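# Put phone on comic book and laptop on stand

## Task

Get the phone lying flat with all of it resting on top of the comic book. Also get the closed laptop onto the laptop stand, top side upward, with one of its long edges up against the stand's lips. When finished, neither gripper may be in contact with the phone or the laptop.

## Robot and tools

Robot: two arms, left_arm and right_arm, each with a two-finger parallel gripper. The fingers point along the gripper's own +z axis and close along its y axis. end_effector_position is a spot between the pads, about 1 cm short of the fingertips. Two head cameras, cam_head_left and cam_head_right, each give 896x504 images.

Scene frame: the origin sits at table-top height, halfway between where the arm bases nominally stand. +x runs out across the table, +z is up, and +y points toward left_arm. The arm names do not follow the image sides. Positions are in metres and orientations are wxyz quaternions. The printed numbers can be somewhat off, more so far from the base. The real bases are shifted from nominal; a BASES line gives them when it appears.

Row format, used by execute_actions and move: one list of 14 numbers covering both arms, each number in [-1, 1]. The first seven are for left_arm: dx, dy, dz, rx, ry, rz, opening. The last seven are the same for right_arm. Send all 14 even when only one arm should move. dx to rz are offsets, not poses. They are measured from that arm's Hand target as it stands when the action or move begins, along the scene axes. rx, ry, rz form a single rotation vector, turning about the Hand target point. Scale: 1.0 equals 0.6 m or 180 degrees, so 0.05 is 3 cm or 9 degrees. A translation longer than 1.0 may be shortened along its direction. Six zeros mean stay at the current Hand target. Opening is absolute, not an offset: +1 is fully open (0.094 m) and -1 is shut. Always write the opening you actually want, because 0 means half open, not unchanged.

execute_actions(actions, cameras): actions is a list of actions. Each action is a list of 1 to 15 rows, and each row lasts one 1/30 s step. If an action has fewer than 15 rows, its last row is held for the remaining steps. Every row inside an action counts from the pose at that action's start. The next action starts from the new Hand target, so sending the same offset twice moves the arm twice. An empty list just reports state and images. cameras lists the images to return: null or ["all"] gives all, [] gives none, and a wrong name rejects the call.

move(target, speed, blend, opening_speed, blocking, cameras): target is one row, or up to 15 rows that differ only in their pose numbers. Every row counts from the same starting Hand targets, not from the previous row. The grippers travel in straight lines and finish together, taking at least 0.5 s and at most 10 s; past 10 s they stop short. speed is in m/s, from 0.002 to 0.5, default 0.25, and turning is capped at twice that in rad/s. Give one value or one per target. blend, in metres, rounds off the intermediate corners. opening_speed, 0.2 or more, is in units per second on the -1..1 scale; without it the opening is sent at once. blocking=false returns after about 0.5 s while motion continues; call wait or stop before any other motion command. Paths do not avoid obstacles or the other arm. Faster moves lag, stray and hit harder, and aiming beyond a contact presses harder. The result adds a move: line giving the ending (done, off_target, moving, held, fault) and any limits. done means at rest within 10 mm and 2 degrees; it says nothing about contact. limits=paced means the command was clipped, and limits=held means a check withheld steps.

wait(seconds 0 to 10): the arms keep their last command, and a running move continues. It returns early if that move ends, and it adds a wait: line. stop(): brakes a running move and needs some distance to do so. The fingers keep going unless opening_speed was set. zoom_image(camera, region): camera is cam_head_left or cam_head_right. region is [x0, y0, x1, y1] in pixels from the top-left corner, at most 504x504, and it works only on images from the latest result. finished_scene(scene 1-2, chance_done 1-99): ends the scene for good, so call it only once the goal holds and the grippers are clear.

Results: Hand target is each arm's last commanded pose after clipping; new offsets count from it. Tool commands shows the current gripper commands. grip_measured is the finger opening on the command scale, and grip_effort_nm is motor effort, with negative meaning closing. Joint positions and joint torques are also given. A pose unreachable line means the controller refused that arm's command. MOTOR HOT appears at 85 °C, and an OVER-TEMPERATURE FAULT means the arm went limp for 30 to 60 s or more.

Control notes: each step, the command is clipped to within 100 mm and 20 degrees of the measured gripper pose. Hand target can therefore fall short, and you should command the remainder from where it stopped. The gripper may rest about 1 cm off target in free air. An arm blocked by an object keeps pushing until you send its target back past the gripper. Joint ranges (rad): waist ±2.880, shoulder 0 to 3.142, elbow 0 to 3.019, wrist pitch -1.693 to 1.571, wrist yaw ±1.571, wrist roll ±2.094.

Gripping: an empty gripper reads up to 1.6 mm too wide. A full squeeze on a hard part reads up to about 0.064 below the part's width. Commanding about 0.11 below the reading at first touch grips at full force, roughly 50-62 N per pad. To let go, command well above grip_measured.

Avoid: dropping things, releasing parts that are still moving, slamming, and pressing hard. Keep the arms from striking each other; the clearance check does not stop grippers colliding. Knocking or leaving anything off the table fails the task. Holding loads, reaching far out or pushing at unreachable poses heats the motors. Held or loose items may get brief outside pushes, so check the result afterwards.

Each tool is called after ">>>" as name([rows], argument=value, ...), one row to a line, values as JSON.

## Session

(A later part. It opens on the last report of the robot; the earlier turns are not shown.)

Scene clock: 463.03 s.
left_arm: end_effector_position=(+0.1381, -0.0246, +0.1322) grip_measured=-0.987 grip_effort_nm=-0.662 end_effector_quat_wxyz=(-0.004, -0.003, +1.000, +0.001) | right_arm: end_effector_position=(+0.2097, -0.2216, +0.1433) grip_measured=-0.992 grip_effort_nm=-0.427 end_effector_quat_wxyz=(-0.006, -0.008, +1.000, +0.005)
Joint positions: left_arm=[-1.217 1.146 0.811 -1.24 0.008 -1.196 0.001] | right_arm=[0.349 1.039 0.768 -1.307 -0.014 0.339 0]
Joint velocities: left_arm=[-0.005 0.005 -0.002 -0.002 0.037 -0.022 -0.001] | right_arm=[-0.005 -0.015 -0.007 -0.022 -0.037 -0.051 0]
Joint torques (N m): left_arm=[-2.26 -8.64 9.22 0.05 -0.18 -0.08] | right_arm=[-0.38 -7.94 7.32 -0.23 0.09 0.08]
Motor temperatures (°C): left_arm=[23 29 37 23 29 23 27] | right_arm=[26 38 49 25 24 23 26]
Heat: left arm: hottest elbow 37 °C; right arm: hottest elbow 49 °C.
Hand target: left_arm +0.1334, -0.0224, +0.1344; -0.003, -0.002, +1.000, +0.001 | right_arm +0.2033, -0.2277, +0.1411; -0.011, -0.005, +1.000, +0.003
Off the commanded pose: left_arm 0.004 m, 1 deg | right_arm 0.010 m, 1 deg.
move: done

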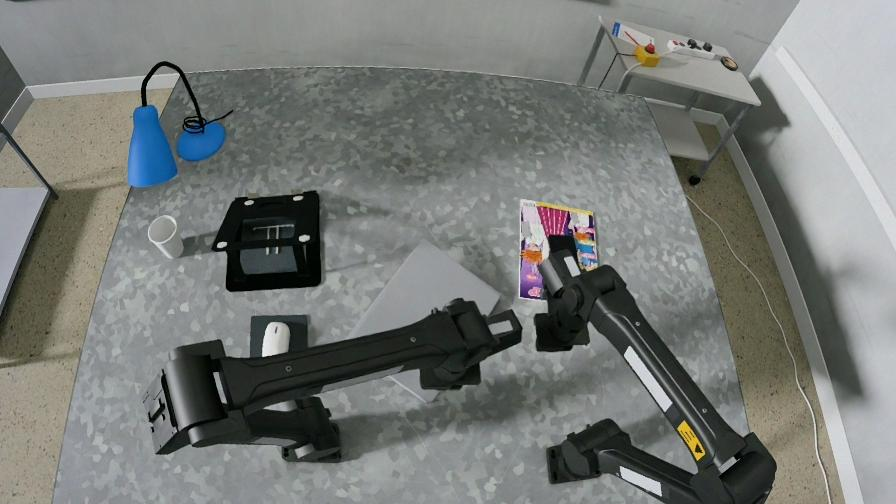

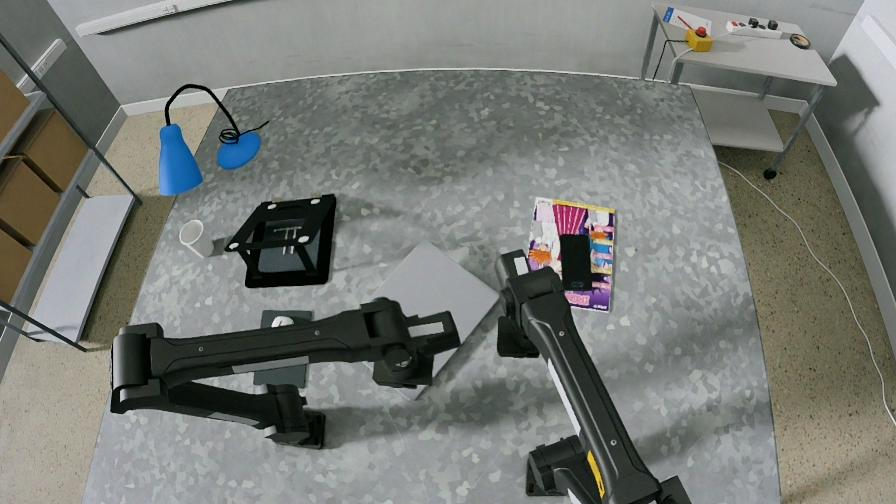

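>>> move(target=[0.01,-0.01,-0.16,0,0,0,-1,0,-0.1,0,0,0,0,-1], speed=0.15)

>>> zoom_image(camera="cam_head_right", region=[320, 240, 520, 420])

>>> zoom_image(camera="cam_head_left", region=[330, 240, 530, 420])

Scene clock: 468.23 s.
left_arm: end_effector_position=(+0.1396, -0.0282, +0.0435) grip_measured=-0.987 grip_effort_nm=-0.662 end_effector_quat_wxyz=(-0.003, -0.004, +1.000, -0.002) | right_arm: end_effector_position=(+0.2108, -0.2843, +0.1445) grip_measured=-0.992 grip_effort_nm=-0.422 end_effector_quat_wxyz=(-0.004, -0.007, +1.000, +0.003)
Joint positions: left_arm=[-1.217 1.287 0.661 -0.943 0.007 -1.196 0.001] | right_arm=[0.105 0.995 0.744 -1.327 -0.007 0.096 0]
Joint velocities: left_arm=[-0.005 -0.024 0.007 -0.002 -0.022 -0.022 -0.001] | right_arm=[-0.005 -0.015 -0.002 -0.007 0.007 0.022 -0.001]
Joint torques (N m): left_arm=[-2.49 -7.71 7.72 0.4 -0.22 0.05] | right_arm=[-0.32 -7.18 7.39 -0.21 0.03 0.1]
Motor temperatures (°C): left_arm=[23 29 37 23 29 23 27] | right_arm=[26 37 48 25 24 23 26]
Heat: left arm: hottest elbow 37 °C; right arm: hottest elbow 48 °C.
Hand target: left_arm +0.1381, -0.0276, +0.0387; -0.002, -0.002, +1.000, +0.001 | right_arm +0.2033, -0.2883, +0.1420; -0.009, -0.005, +1.000, +0.003
Off the commanded pose: left_arm 0.005 m, 0 deg | right_arm 0.009 m, 1 deg.
move: done

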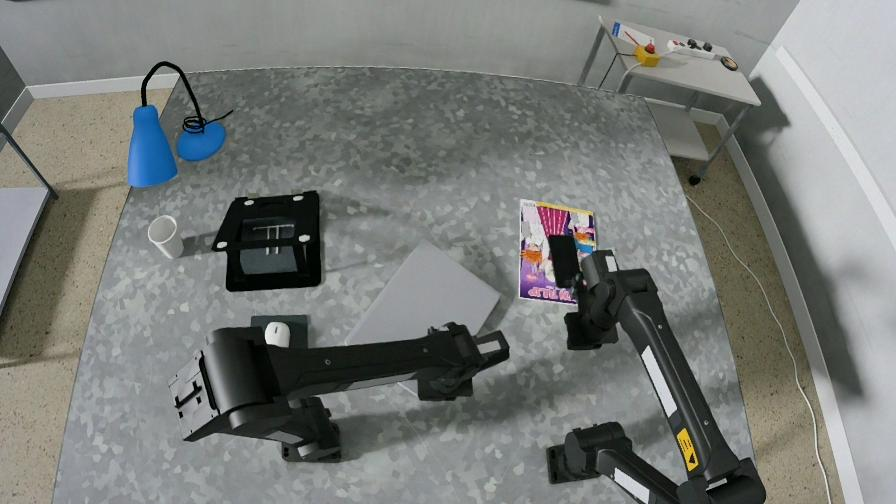

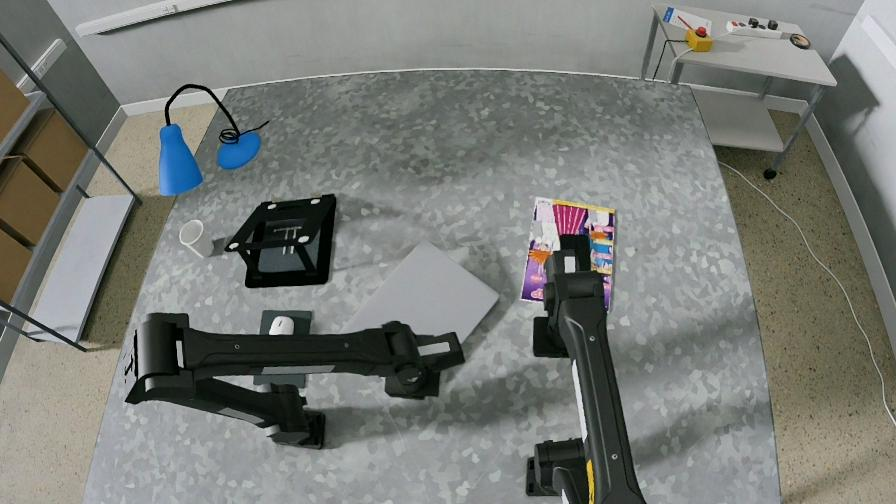

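Scaled by 2.520.

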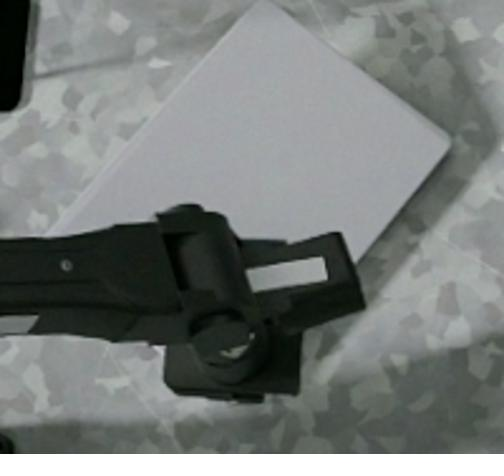

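Scaled by 2.520.

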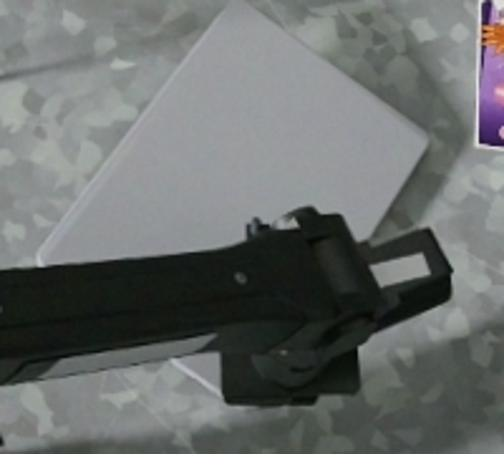

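>>> move(target=[0,0,-0.042,0,0,0,-1,0,0,0,0,0,0,-1], speed=0.1, cameras=["cam_head_right"])

>>> zoom_image(camera="cam_head_right", region=[320, 240, 520, 420])

Scene clock: 472.43 s.
left_arm: end_effector_position=(+0.1397, -0.0285, +0.0241) grip_measured=-0.987 grip_effort_nm=-0.657 end_effector_quat_wxyz=(-0.003, -0.004, +1.000, -0.003) | right_arm: end_effector_position=(+0.2108, -0.2843, +0.1445) grip_measured=-0.992 grip_effort_nm=-0.422 end_effector_quat_wxyz=(-0.004, -0.008, +1.000, +0.003)
Joint positions: left_arm=[-1.217 1.329 0.634 -0.872 0.007 -1.196 0.001] | right_arm=[0.105 0.995 0.744 -1.327 -0.007 0.095 0]
Joint velocities: left_arm=[-0.015 -0.005 -0.002 0.012 -0.022 -0.095 0.001] | right_arm=[-0.015 -0.015 0.007 -0.002 -0.022 0.007 0.001]
Joint torques (N m): left_arm=[-1.55 -7.18 6.65 1.26 -0.23 -0.02] | right_arm=[-0.38 -7.24 7.39 -0.21 0.03 0.08]
Motor temperatures (°C): left_arm=[23 29 37 23 28 23 27] | right_arm=[26 37 48 25 24 23 26]
Heat: left arm: hottest elbow 37 °C; right arm: hottest elbow 48 °C.
Hand target: left_arm +0.1378, -0.0275, +0.0138; -0.003, -0.002, +1.000, +0.001 | right_arm +0.2034, -0.2883, +0.1420; -0.009, -0.005, +1.000, +0.003
Off the commanded pose: left_arm 0.011 m, 1 deg | right_arm 0.009 m, 1 deg.
move: off_target (left_arm)
Images, in order (width x height): cam_head_right 896x504.

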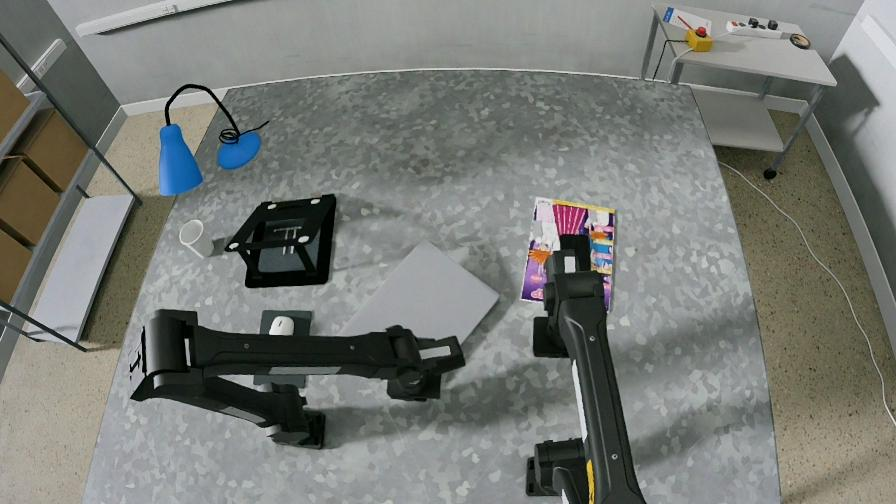

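Scaled by 2.520.

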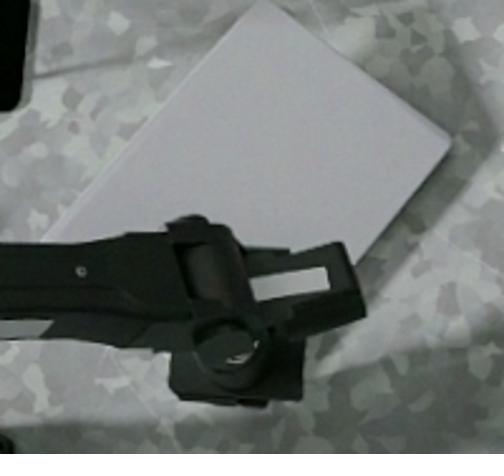

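>>> move(target=[0.06,0.1,-0.01,0,0,0,-1,0,0,0,0,0,0,-1], speed=0.08)

>>> zoom_image(camera="cam_head_right", region=[320, 240, 520, 420])

Scene clock: 476.13 s.
left_arm: end_effector_position=(+0.1723, +0.0010, +0.0292) grip_measured=-0.987 grip_effort_nm=-0.657 end_effector_quat_wxyz=(+0.004, +0.015, +0.999, -0.037) | right_arm: end_effector_position=(+0.2108, -0.2843, +0.1445) grip_measured=-0.992 grip_effort_nm=-0.427 end_effector_quat_wxyz=(-0.004, -0.008, +1.000, +0.003)
Joint positions: left_arm=[-1.054 1.239 0.572 -0.837 0.032 -0.996 0.001] | right_arm=[0.105 0.995 0.744 -1.327 -0.007 0.095 0]
Joint velocities: left_arm=[-0.015 -0.015 -0.012 -0.002 -0.081 0.037 0] | right_arm=[-0.015 -0.015 -0.002 -0.007 -0.007 0.051 0]
Joint torques (N m): left_arm=[1.9 -5.48 3.79 0.24 -1.13 0.1] | right_arm=[-0.44 -7.12 7.38 -0.18 0.03 0.09]
Motor temperatures (°C): left_arm=[23 29 37 23 28 23 27] | right_arm=[26 37 47 25 24 23 26]
Heat: left arm: hottest elbow 37 °C; right arm: hottest elbow 47 °C.
Hand target: left_arm +0.1742, +0.0325, +0.0074; -0.003, -0.002, +1.000, +0.002 | right_arm +0.2034, -0.2883, +0.1420; -0.009, -0.005, +1.000, +0.003
Off the commanded pose: left_arm 0.038 m, 5 deg | right_arm 0.009 m, 1 deg.
move: off_target (left_arm)

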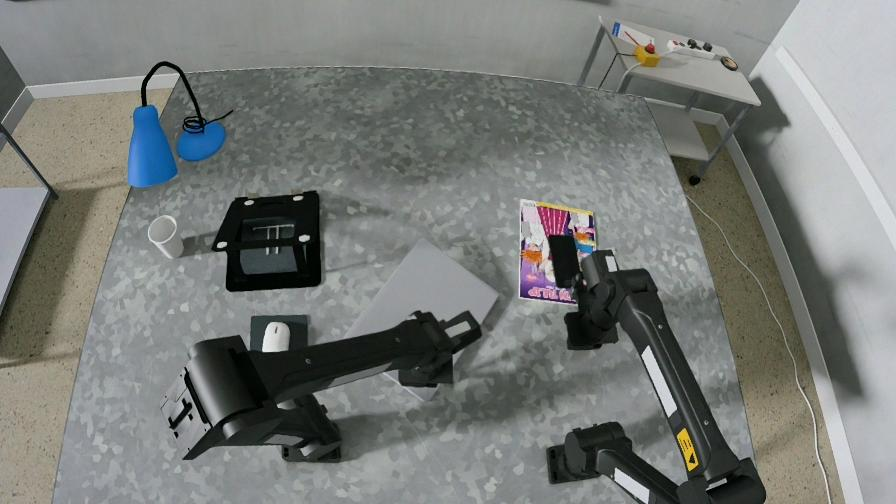

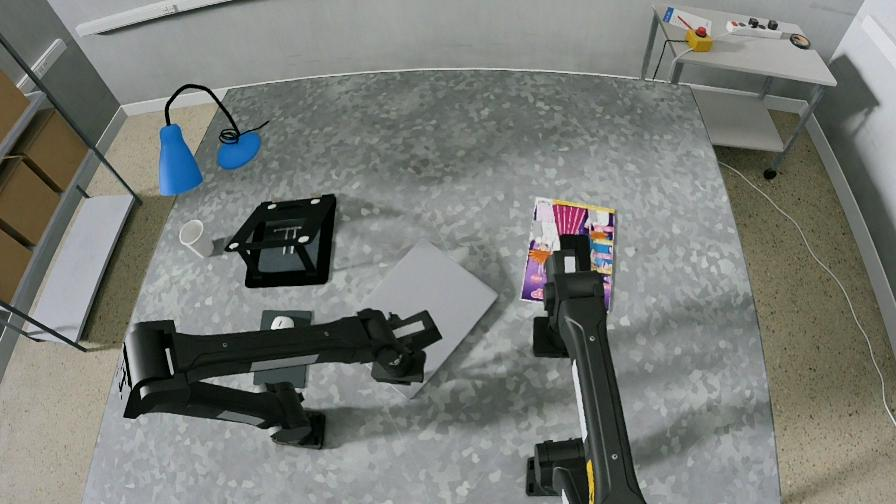

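Scaled by 2.520.

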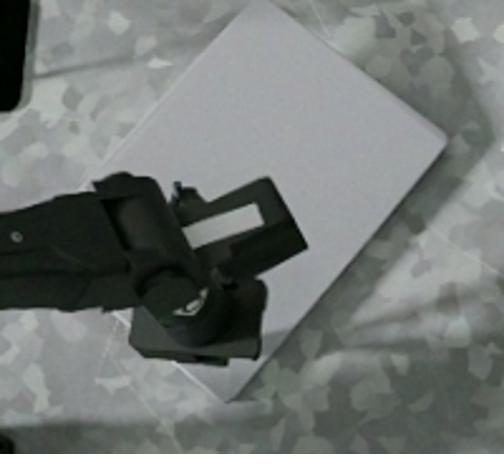

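>>> move([
  [0,0,0.08,0,0,0,-1,0,0,0,0,0,0,-1],
  [-0.06,-0.11,0.08,0,0,0,-1,0,0,0,0,0,0,-1],
  [-0.065,-0.11,-0.008,0,0,0,-1,0,0,0,0,0,0,-1],
], speed=0.15, cameras=["cam_head_right"])

>>> zoom_image(camera="cam_head_right", region=[320, 240, 520, 420])

Scene clock: 481.00 s.
left_arm: end_effector_position=(+0.1376, -0.0310, +0.0095) grip_measured=-0.987 grip_effort_nm=-0.657 end_effector_quat_wxyz=(-0.004, -0.004, +1.000, +0.001) | right_arm: end_effector_position=(+0.2108, -0.2843, +0.1445) grip_measured=-0.992 grip_effort_nm=-0.422 end_effector_quat_wxyz=(-0.004, -0.008, +1.000, +0.003)
Joint positions: left_arm=[-1.227 1.374 0.626 -0.827 0.008 -1.206 0.001] | right_arm=[0.105 0.995 0.744 -1.327 -0.007 0.095 0]
Joint velocities: left_arm=[-0.005 -0.015 0.002 0.007 0.022 0.007 0] | right_arm=[-0.005 0.005 0.012 -0.007 0.051 0.007 -0.001]
Joint torques (N m): left_arm=[-2.26 -7.82 6.99 1.16 -0.19 -0.11] | right_arm=[-0.5 -7.18 7.41 -0.21 0.03 0.09]
Motor temperatures (°C): left_arm=[23 29 37 23 29 23 28] | right_arm=[26 37 46 25 24 23 26]
Heat: left arm: hottest elbow 37 °C; right arm: hottest elbow 46 °C.
Hand target: left_arm +0.1345, -0.0333, +0.0031; -0.002, -0.002, +1.000, +0.001 | right_arm +0.2033, -0.2883, +0.1420; -0.009, -0.005, +1.000, +0.003
Off the commanded pose: left_arm 0.008 m, 0 deg | right_arm 0.009 m, 1 deg.
move: done
Images, in order (width x height): cam_head_right 896x504.

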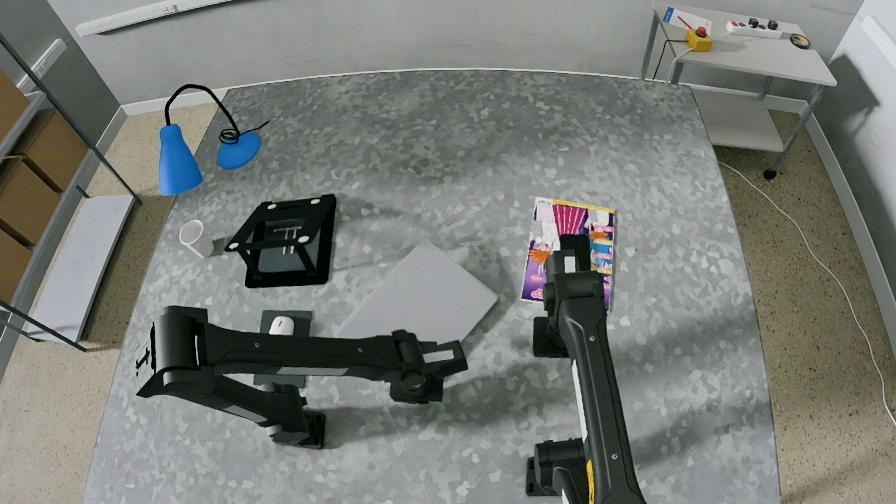

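Scaled by 2.520.

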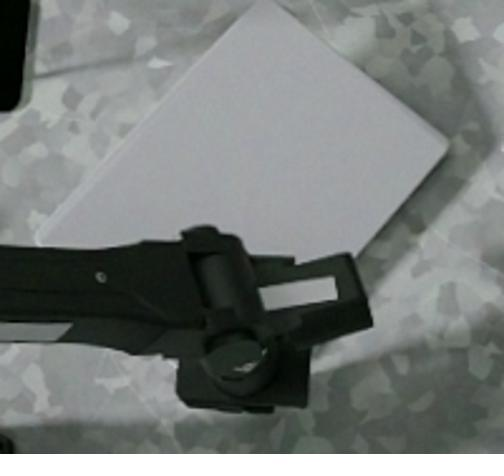

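>>> move(target=[0.06,0.1,0.005,0,0,0,-1,0,0,0,0,0,0,-1], speed=0.08, cameras=["cam_head_right"])

>>> zoom_image(camera="cam_head_right", region=[320, 240, 520, 420])

Scene clock: 484.47 s.
left_arm: end_effector_position=(+0.1658, +0.0115, +0.0095) grip_measured=-0.987 grip_effort_nm=-0.657 end_effector_quat_wxyz=(-0.006, +0.009, +1.000, -0.011) | right_arm: end_effector_position=(+0.2108, -0.2843, +0.1445) grip_measured=-0.992 grip_effort_nm=-0.422 end_effector_quat_wxyz=(-0.004, -0.008, +1.000, +0.003)
Joint positions: left_arm=[-1.061 1.289 0.548 -0.817 0.021 -1.014 0.001] | right_arm=[0.105 0.995 0.744 -1.327 -0.007 0.095 0]
Joint velocities: left_arm=[0.015 -0.015 0.002 0.007 -0.037 -0.051 0.001] | right_arm=[-0.005 -0.024 -0.012 0.012 0.066 0.037 0]
Joint torques (N m): left_arm=[0.85 -9.17 5.78 0.16 -0.76 0.07] | right_arm=[-0.32 -7.18 7.42 -0.21 0.03 0.09]
Motor temperatures (°C): left_arm=[23 29 37 23 28 23 28] | right_arm=[26 37 46 25 24 23 26]
Heat: left arm: hottest elbow 37 °C; right arm: hottest elbow 46 °C.
Hand target: left_arm +0.1712, +0.0264, +0.0059; -0.003, -0.002, +1.000, +0.002 | right_arm +0.2033, -0.2883, +0.1420; -0.009, -0.005, +1.000, +0.003
Off the commanded pose: left_arm 0.016 m, 2 deg | right_arm 0.009 m, 1 deg.
move: off_target (left_arm)
Images, in order (width x height): cam_head_right 896x504.

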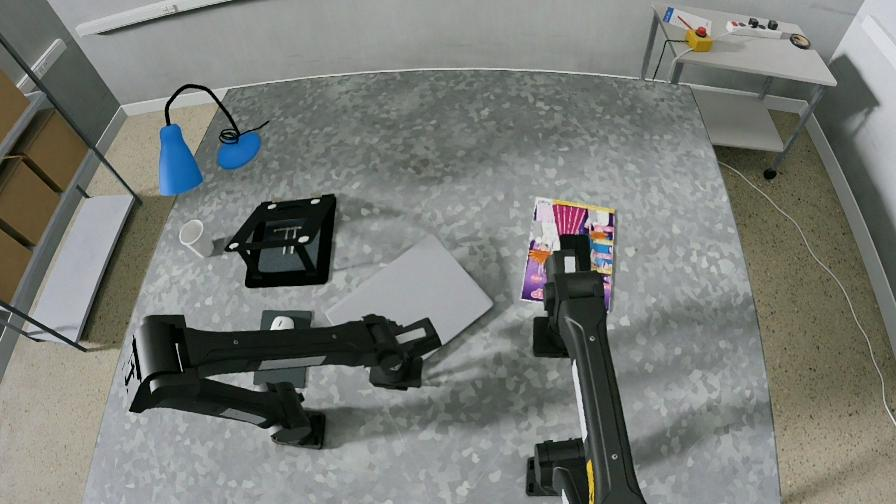

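Scaled by 2.520.

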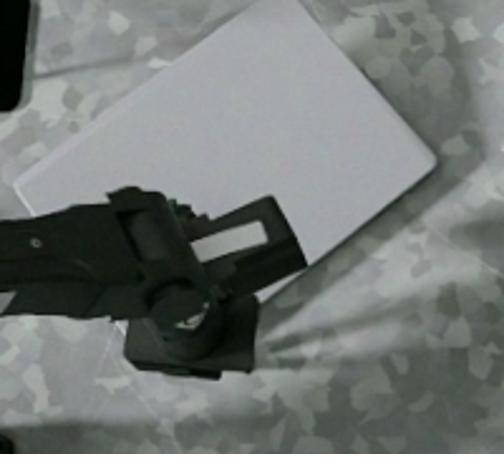

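>>> move(target=[0.085,0.065,0.004,0,0,0,-1,0,0,0,0,0,0,-1], speed=0.08, cameras=["cam_head_right"])

>>> zoom_image(camera="cam_head_right", region=[320, 220, 520, 400])

Scene clock: 489.80 s.
left_arm: end_effector_position=(+0.2154, +0.0569, +0.0094) grip_measured=-0.987 grip_effort_nm=-0.657 end_effector_quat_wxyz=(-0.008, +0.007, +1.000, -0.004) | right_arm: end_effector_position=(+0.2108, -0.2843, +0.1445) grip_measured=-0.992 grip_effort_nm=-0.422 end_effector_quat_wxyz=(-0.004, -0.008, +1.000, +0.003)
Joint positions: left_arm=[-0.81 1.285 0.544 -0.836 0.016 -0.767 0.001] | right_arm=[0.105 0.995 0.744 -1.327 -0.007 0.095 0]
Joint velocities: left_arm=[-0.005 -0.005 -0.012 -0.002 -0.037 0.007 0] | right_arm=[-0.005 -0.005 0.002 -0.002 -0.081 0.022 0]
Joint torques (N m): left_arm=[1.14 -6.48 7.38 0.35 -0.72 0.11] | right_arm=[-0.38 -7.18 7.39 -0.21 0.03 0.09]
Motor temperatures (°C): left_arm=[23 29 37 23 28 23 28] | right_arm=[26 37 45 25 24 23 26]
Heat: left arm: hottest elbow 37 °C; right arm: hottest elbow 45 °C.
Hand target: left_arm +0.2224, +0.0651, +0.0077; -0.003, -0.002, +1.000, +0.003 | right_arm +0.2033, -0.2883, +0.1420; -0.009, -0.005, +1.000, +0.003
Off the commanded pose: left_arm 0.011 m, 1 deg | right_arm 0.009 m, 1 deg.
move: off_target (left_arm)
Images, in order (width x height): cam_head_right 896x504.

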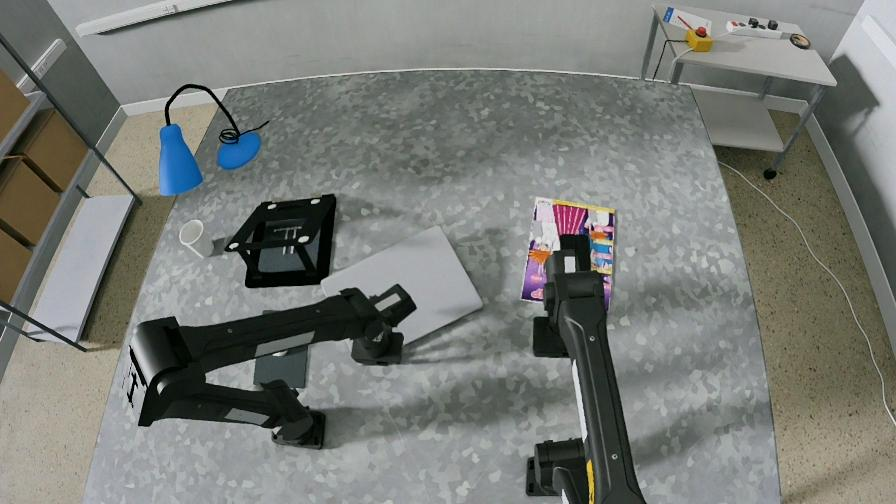

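Scaled by 2.520.

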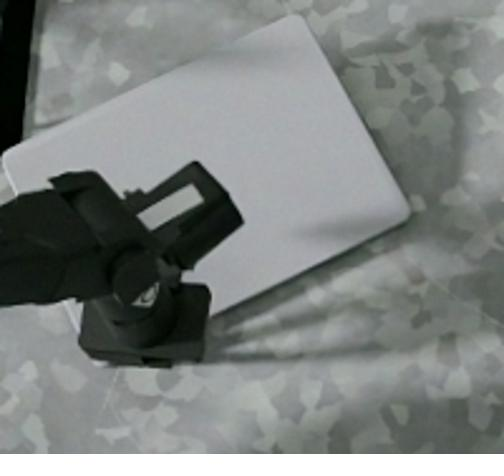

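>>> move(target=[0.095,0.03,0.003,0,0,0,-1,0,0,0,0,0,0,-1], speed=0.08, cameras=["cam_head_left"])

>>> zoom_image(camera="cam_head_left", region=[320, 220, 520, 400])

Scene clock: 495.37 s.
left_arm: end_effector_position=(+0.2530, +0.0851, +0.0093) grip_measured=-0.987 grip_effort_nm=-0.657 end_effector_quat_wxyz=(-0.019, +0.008, +1.000, +0.003) | right_arm: end_effector_position=(+0.2108, -0.2843, +0.1445) grip_measured=-0.992 grip_effort_nm=-0.422 end_effector_quat_wxyz=(-0.004, -0.008, +1.000, +0.003)
Joint positions: left_arm=[-0.637 1.334 0.587 -0.857 0.017 -0.592 0.001] | right_arm=[0.105 0.995 0.744 -1.327 -0.007 0.095 0]
Joint velocities: left_arm=[-0.015 -0.005 -0.002 0.002 -0.007 0.022 0] | right_arm=[0.015 0.005 -0.002 0.002 0.037 -0.007 0]
Joint torques (N m): left_arm=[1.2 -4.95 11.26 1.14 -0.85 0.09] | right_arm=[-0.32 -7.18 7.41 -0.21 0.03 0.08]
Motor temperatures (°C): left_arm=[23 29 36 23 28 23 28] | right_arm=[26 37 44 25 24 23 26]
Heat: left arm: hottest elbow 36 °C; right arm: hottest elbow 44 °C.
Hand target: left_arm +0.2795, +0.0824, +0.0090; -0.003, -0.002, +1.000, +0.004 | right_arm +0.2033, -0.2883, +0.1420; -0.009, -0.005, +1.000, +0.003
Off the commanded pose: left_arm 0.026 m, 2 deg | right_arm 0.009 m, 1 deg.
move: off_target (left_arm)
Images, in order (width x height): cam_head_left 896x504.

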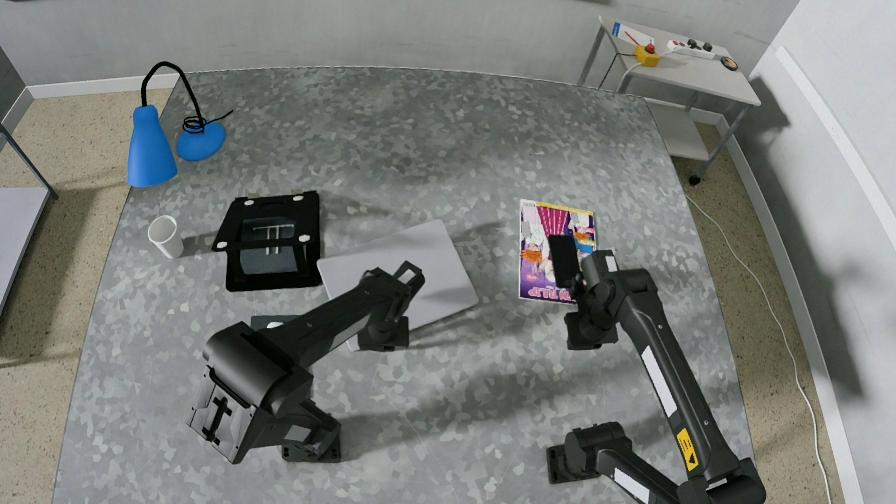

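Scaled by 2.520.

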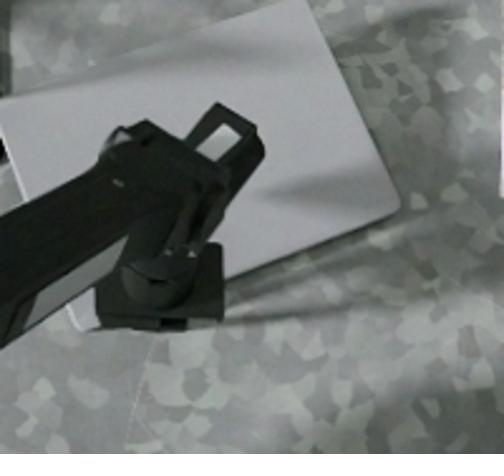

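>>> move([
  [-0.10,-0.05,0.02,0,0,0,-1,0,0,0,0,0,0,-1],
  [-0.10,-0.05,0.2,0,0,0,-1,0,0,0,0,0,0,-1],
  [0.514,-0.147,0.2,0,0,0,-1,0,0,0,0,0,0,-1],
], speed=0.2, blend=0.02)

>>> zoom_image(camera="cam_head_left", region=[300, 170, 520, 370])

>>> zoom_image(camera="cam_head_right", region=[300, 170, 520, 370])

Scene clock: 507.73 s.
left_arm: end_effector_position=(+0.5668, -0.0065, +0.1087) grip_measured=-0.987 grip_effort_nm=-0.657 end_effector_quat_wxyz=(-0.023, -0.001, +1.000, +0.014) | right_arm: end_effector_position=(+0.2108, -0.2843, +0.1445) grip_measured=-0.992 grip_effort_nm=-0.422 end_effector_quat_wxyz=(-0.004, -0.008, +1.000, +0.003)
Joint positions: left_arm=[-0.466 1.976 1.717 -1.366 -0.006 -0.44 0.001] | right_arm=[0.105 0.995 0.744 -1.327 -0.007 0.095 0]
Joint velocities: left_arm=[-0.015 -0.015 0.002 -0.022 0.037 -0.051 0.001] | right_arm=[-0.015 -0.005 -0.022 -0.007 -0.037 0.022 0.001]
Joint torques (N m): left_arm=[-1.03 -20.31 15.84 -0.01 -0.12 0.14] | right_arm=[-0.38 -7.12 7.39 -0.2 0.03 0.09]
Motor temperatures (°C): left_arm=[23 28 38 23 28 23 28] | right_arm=[26 36 43 25 24 23 26]
Heat: left arm: hottest elbow 38 °C; right arm: hottest elbow 43 °C.
Hand target: left_arm +0.5888, -0.0097, +0.1256; -0.003, -0.002, +1.000, +0.005 | right_arm +0.2033, -0.2883, +0.1420; -0.009, -0.005, +1.000, +0.003
Off the commanded pose: left_arm 0.029 m, 3 deg | right_arm 0.009 m, 1 deg.
move: off_target (left_arm)

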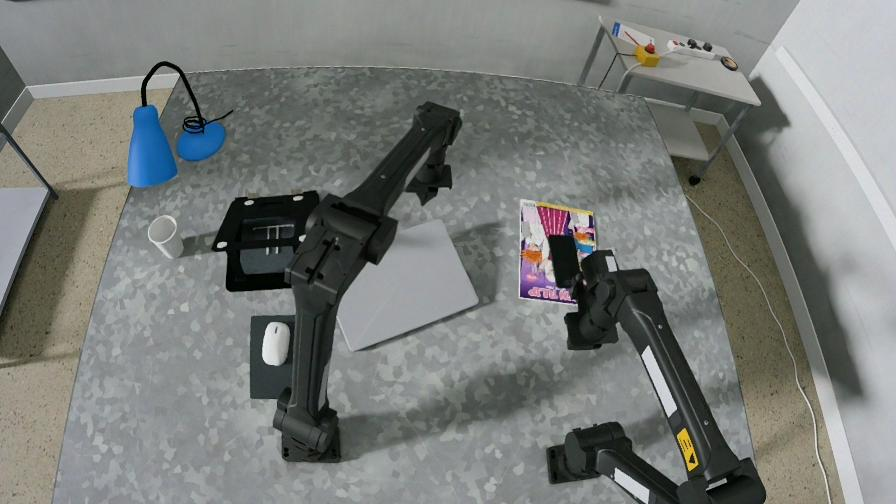

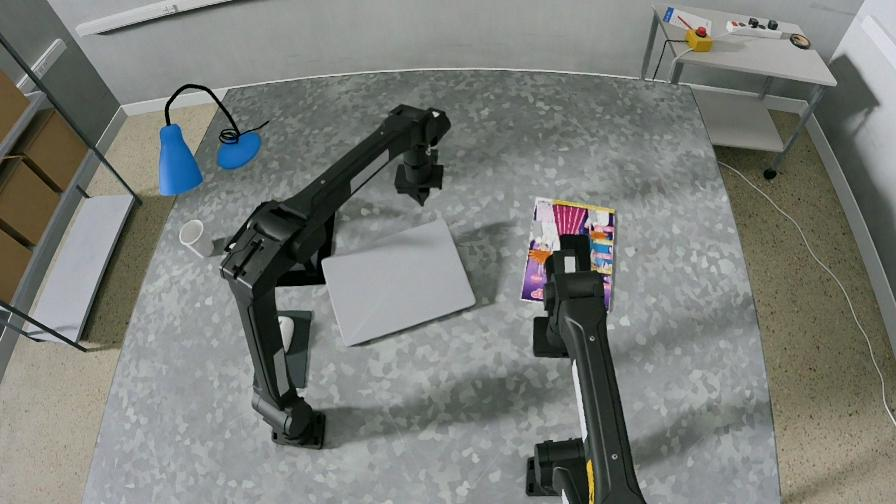

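Scaled by 2.291.

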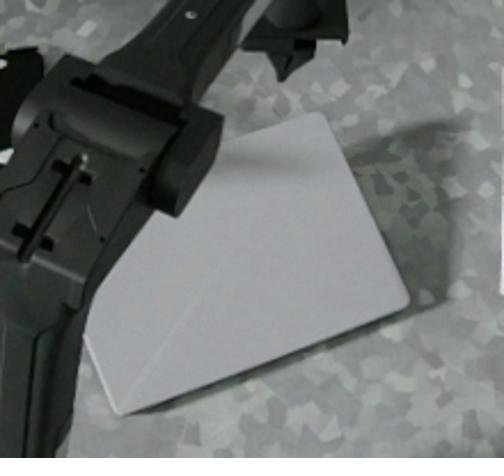

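Scaled by 2.291.

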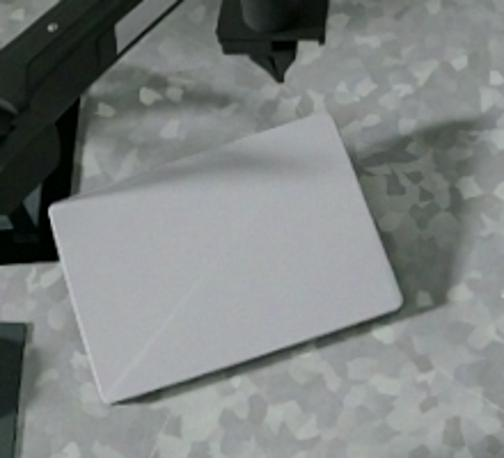

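>>> move([
  [0.07,0,0,0,0,0,-1,0,0,0,0,0,0,-1],
  [0.07,0,-0.1,0,0,0,-1,0,0,0,0,0,0,-1],
], speed=0.15)

>>> zoom_image(camera="cam_head_left", region=[300, 170, 520, 370])

>>> zoom_image(camera="cam_head_right", region=[300, 170, 520, 370])

Scene clock: 513.77 s.
left_arm: end_effector_position=(+0.6249, -0.0143, +0.0698) grip_measured=-0.987 grip_effort_nm=-0.652 end_effector_quat_wxyz=(-0.006, -0.002, +1.000, +0.006) | right_arm: end_effector_position=(+0.2108, -0.2843, +0.1445) grip_measured=-0.992 grip_effort_nm=-0.422 end_effector_quat_wxyz=(-0.004, -0.008, +1.000, +0.003)
Joint positions: left_arm=[-0.439 2.131 1.867 -1.322 -0.006 -0.415 0.001] | right_arm=[0.105 0.995 0.744 -1.327 -0.007 0.095 0]
Joint velocities: left_arm=[-0.015 -0.005 0.002 0.002 -0.037 0.081 0] | right_arm=[-0.015 -0.015 -0.002 -0.002 0.007 -0.007 -0.001]
Joint torques (N m): left_arm=[-0.67 -22.77 10.11 0.58 -0.08 0.13] | right_arm=[-0.32 -7.24 7.41 -0.2 0.03 0.09]
Motor temperatures (°C): left_arm=[23 29 38 23 28 23 28] | right_arm=[26 36 43 25 24 23 26]
Heat: left arm: hottest elbow 38 °C; right arm: hottest elbow 43 °C.
Hand target: left_arm +0.6300, -0.0106, +0.0652; -0.003, -0.002, +1.000, +0.005 | right_arm +0.2033, -0.2883, +0.1420; -0.009, -0.005, +1.000, +0.003
Off the commanded pose: left_arm 0.009 m, 0 deg | right_arm 0.009 m, 1 deg.
move: done

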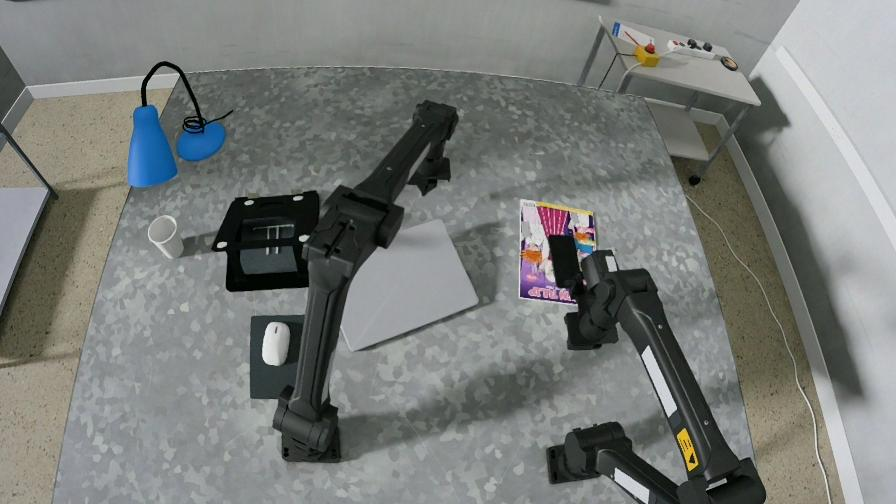

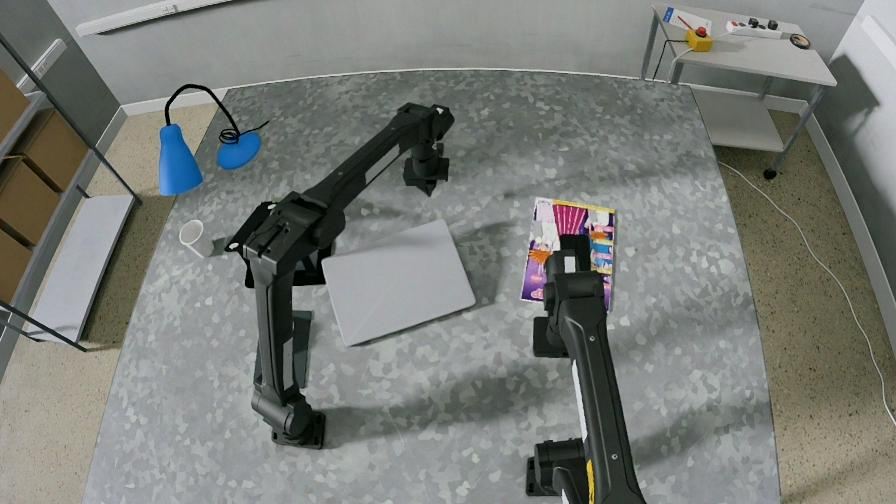

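Scaled by 2.291.

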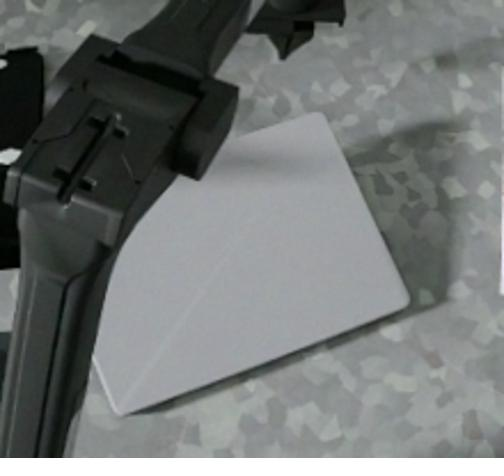

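Scaled by 2.291.

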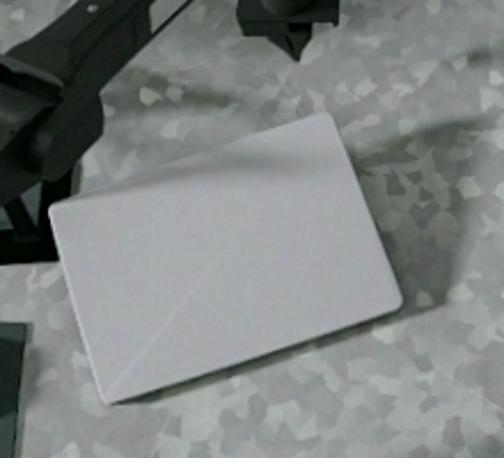

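>>> move([
  [0,0,-0.089,0,0,0,-1,0,0,0,0,0,0,-1],
  [-0.12,-0.015,-0.089,0,0,0,-1,0,0,0,0,0,0,-1],
], speed=0.1, cameras=["cam_head_right"])

>>> zoom_image(camera="cam_head_right", region=[300, 170, 520, 370])

Scene clock: 520.40 s.
left_arm: end_effector_position=(+0.5678, -0.0130, +0.0141) grip_measured=-0.987 grip_effort_nm=-0.657 end_effector_quat_wxyz=(+0.000, -0.004, +1.000, +0.004) | right_arm: end_effector_position=(+0.2108, -0.2843, +0.1445) grip_measured=-0.992 grip_effort_nm=-0.427 end_effector_quat_wxyz=(-0.004, -0.008, +1.000, +0.003)
Joint positions: left_arm=[-0.476 2.045 1.564 -1.094 -0.008 -0.455 0.001] | right_arm=[0.105 0.995 0.744 -1.327 -0.007 0.095 0]
Joint velocities: left_arm=[-0.015 0.005 -0.022 -0.007 0.022 -0.066 0.001] | right_arm=[-0.015 0.024 -0.012 0.002 0.037 0.007 0.001]
Joint torques (N m): left_arm=[-2.55 -22.53 6.83 0.59 0.05 -0.13] | right_arm=[-0.38 -7.18 7.41 -0.18 0.02 0.09]
Motor temperatures (°C): left_arm=[23 29 38 23 28 23 28] | right_arm=[26 36 43 25 24 23 26]
Heat: left arm: hottest elbow 38 °C; right arm: hottest elbow 43 °C.
Hand target: left_arm +0.5570, -0.0188, +0.0127; -0.003, -0.002, +1.000, +0.004 | right_arm +0.2033, -0.2883, +0.1420; -0.009, -0.005, +1.000, +0.003
Off the commanded pose: left_arm 0.012 m, 1 deg | right_arm 0.009 m, 1 deg.
move: off_target (left_arm)
Images, in order (width x height): cam_head_right 896x504.

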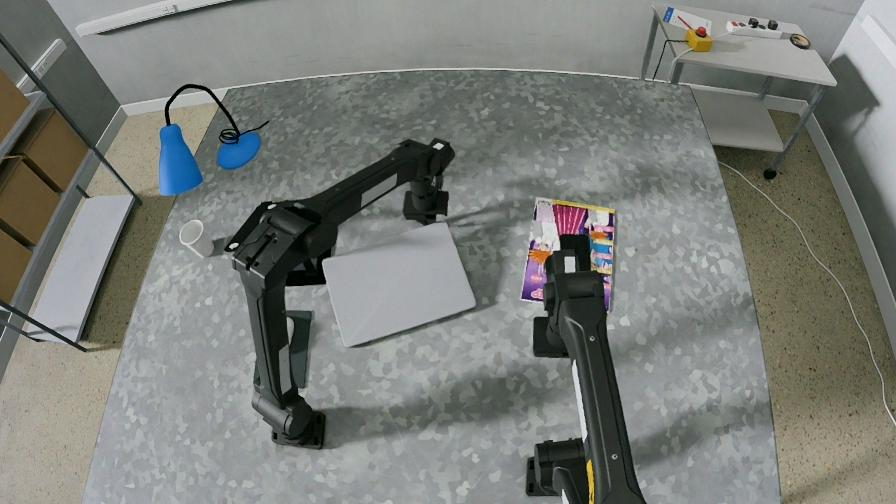

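Scaled by 2.291.

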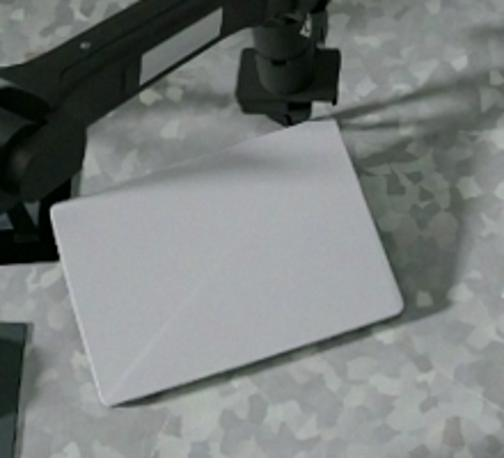

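>>> move(target=[-0.11,-0.015,0.002,0,0,0,-1,0,0,0,0,0,0,-1], speed=0.1, cameras=["cam_head_right"])

>>> zoom_image(camera="cam_head_right", region=[300, 170, 520, 370])

Scene clock: 523.93 s.
left_arm: end_effector_position=(+0.5021, -0.0246, +0.0132) grip_measured=-0.987 grip_effort_nm=-0.657 end_effector_quat_wxyz=(+0.000, -0.002, +1.000, +0.005) | right_arm: end_effector_position=(+0.2108, -0.2843, +0.1445) grip_measured=-0.992 grip_effort_nm=-0.422 end_effector_quat_wxyz=(-0.004, -0.008, +1.000, +0.003)
Joint positions: left_arm=[-0.548 1.927 1.367 -1.015 -0.008 -0.522 0.001] | right_arm=[0.105 0.995 0.744 -1.327 -0.007 0.095 0]
Joint velocities: left_arm=[0.005 -0.005 -0.002 -0.012 -0.051 -0.051 -0.001] | right_arm=[-0.015 -0.005 -0.012 -0.002 0.037 0.022 -0.001]
Joint torques (N m): left_arm=[-1.79 -20.6 6.41 0.24 0.12 -0.12] | right_arm=[-0.38 -7.12 7.41 -0.18 0.03 0.09]
Motor temperatures (°C): left_arm=[22 29 38 23 28 23 28] | right_arm=[26 36 42 25 24 23 26]
Heat: left arm: hottest elbow 38 °C; right arm: hottest elbow 42 °C.
Hand target: left_arm +0.4908, -0.0270, +0.0146; -0.003, -0.002, +1.000, +0.004 | right_arm +0.2033, -0.2883, +0.1420; -0.009, -0.005, +1.000, +0.003
Off the commanded pose: left_arm 0.012 m, 0 deg | right_arm 0.009 m, 1 deg.
move: off_target (left_arm)
Images, in order (width x height): cam_head_right 896x504.

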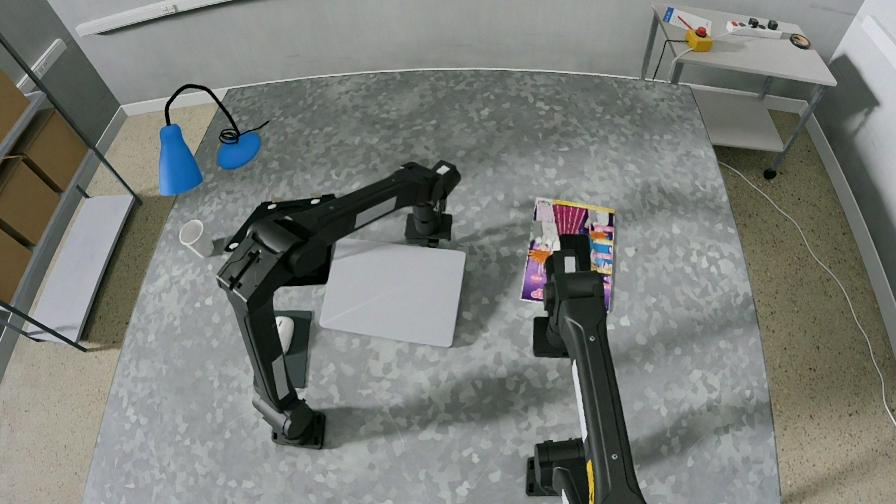

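Scaled by 2.291.

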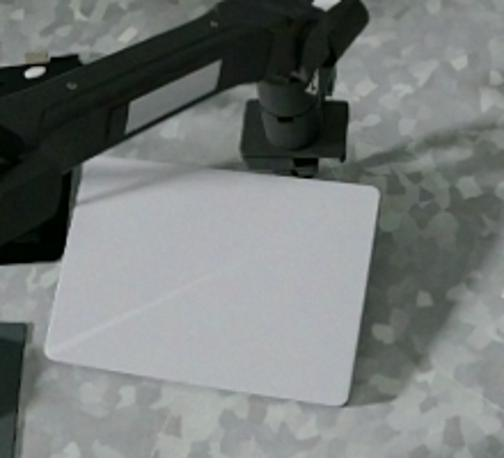

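>>> move([
  [0.06,0,0.01,0,0,0,-1,0,0,0,0,0,0,-1],
  [0.06,0,0.25,0,0,0,-1,0,0,0,0,0,0,-1],
  [-0.25,0.35,0.25,0,0,0,-1,0,0,0,0,0,0,-1],
], speed=0.2, blend=0.02)

>>> zoom_image(camera="cam_head_right", region=[200, 170, 420, 370])

>>> zoom_image(camera="cam_head_left", region=[200, 170, 420, 370])

Scene clock: 531.53 s.
left_arm: end_effector_position=(+0.3508, +0.1806, +0.1639) grip_measured=-0.987 grip_effort_nm=-0.657 end_effector_quat_wxyz=(-0.002, -0.001, +1.000, +0.006) | right_arm: end_effector_position=(+0.2108, -0.2843, +0.1445) grip_measured=-0.992 grip_effort_nm=-0.422 end_effector_quat_wxyz=(-0.004, -0.008, +1.000, +0.003)
Joint positions: left_arm=[-0.225 1.224 0.959 -1.312 -0.011 -0.198 0.001] | right_arm=[0.105 0.995 0.744 -1.327 -0.007 0.095 0]
Joint velocities: left_arm=[-0.005 0.005 -0.007 0.007 -0.037 0.037 0] | right_arm=[-0.024 -0.015 -0.002 0.002 0.007 -0.007 -0.001]
Joint torques (N m): left_arm=[-0.38 -11.4 8.73 -0.1 -0.03 0.1] | right_arm=[-0.44 -7.12 7.39 -0.18 0.03 0.09]
Motor temperatures (°C): left_arm=[22 30 38 23 28 23 28] | right_arm=[26 36 42 25 24 23 26]
Heat: left arm: hottest elbow 38 °C; right arm: hottest elbow 42 °C.
Hand target: left_arm +0.3452, +0.1857, +0.1648; -0.004, -0.002, +1.000, +0.005 | right_arm +0.2033, -0.2883, +0.1420; -0.009, -0.005, +1.000, +0.003
Off the commanded pose: left_arm 0.010 m, 0 deg | right_arm 0.009 m, 1 deg.
move: done; blend cut to 0.0182 m at target 1

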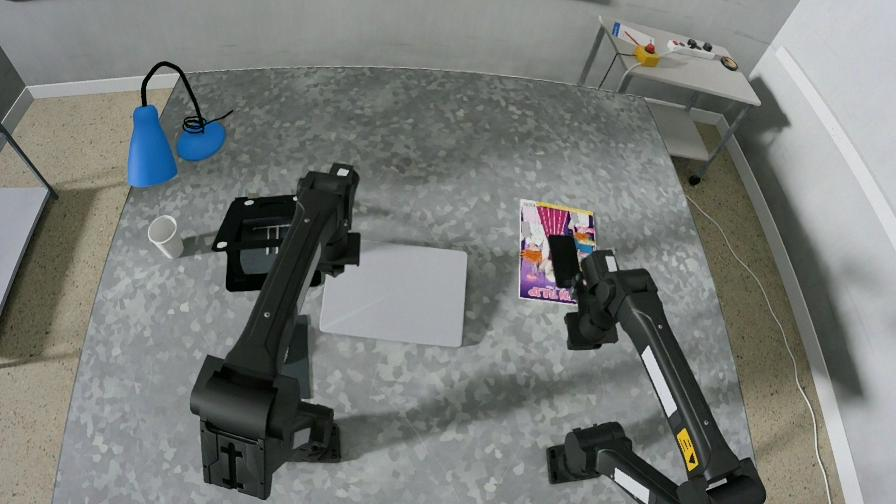

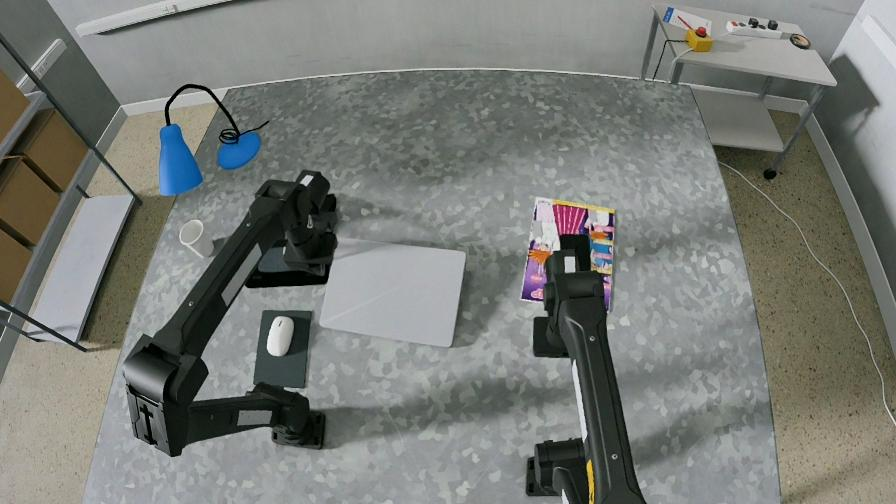

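Scaled by 2.291.

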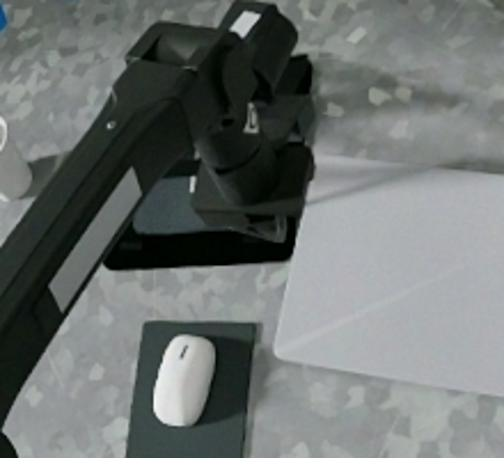

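Scaled by 2.291.

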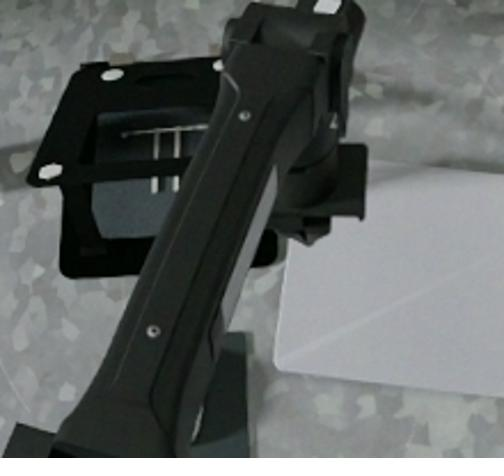

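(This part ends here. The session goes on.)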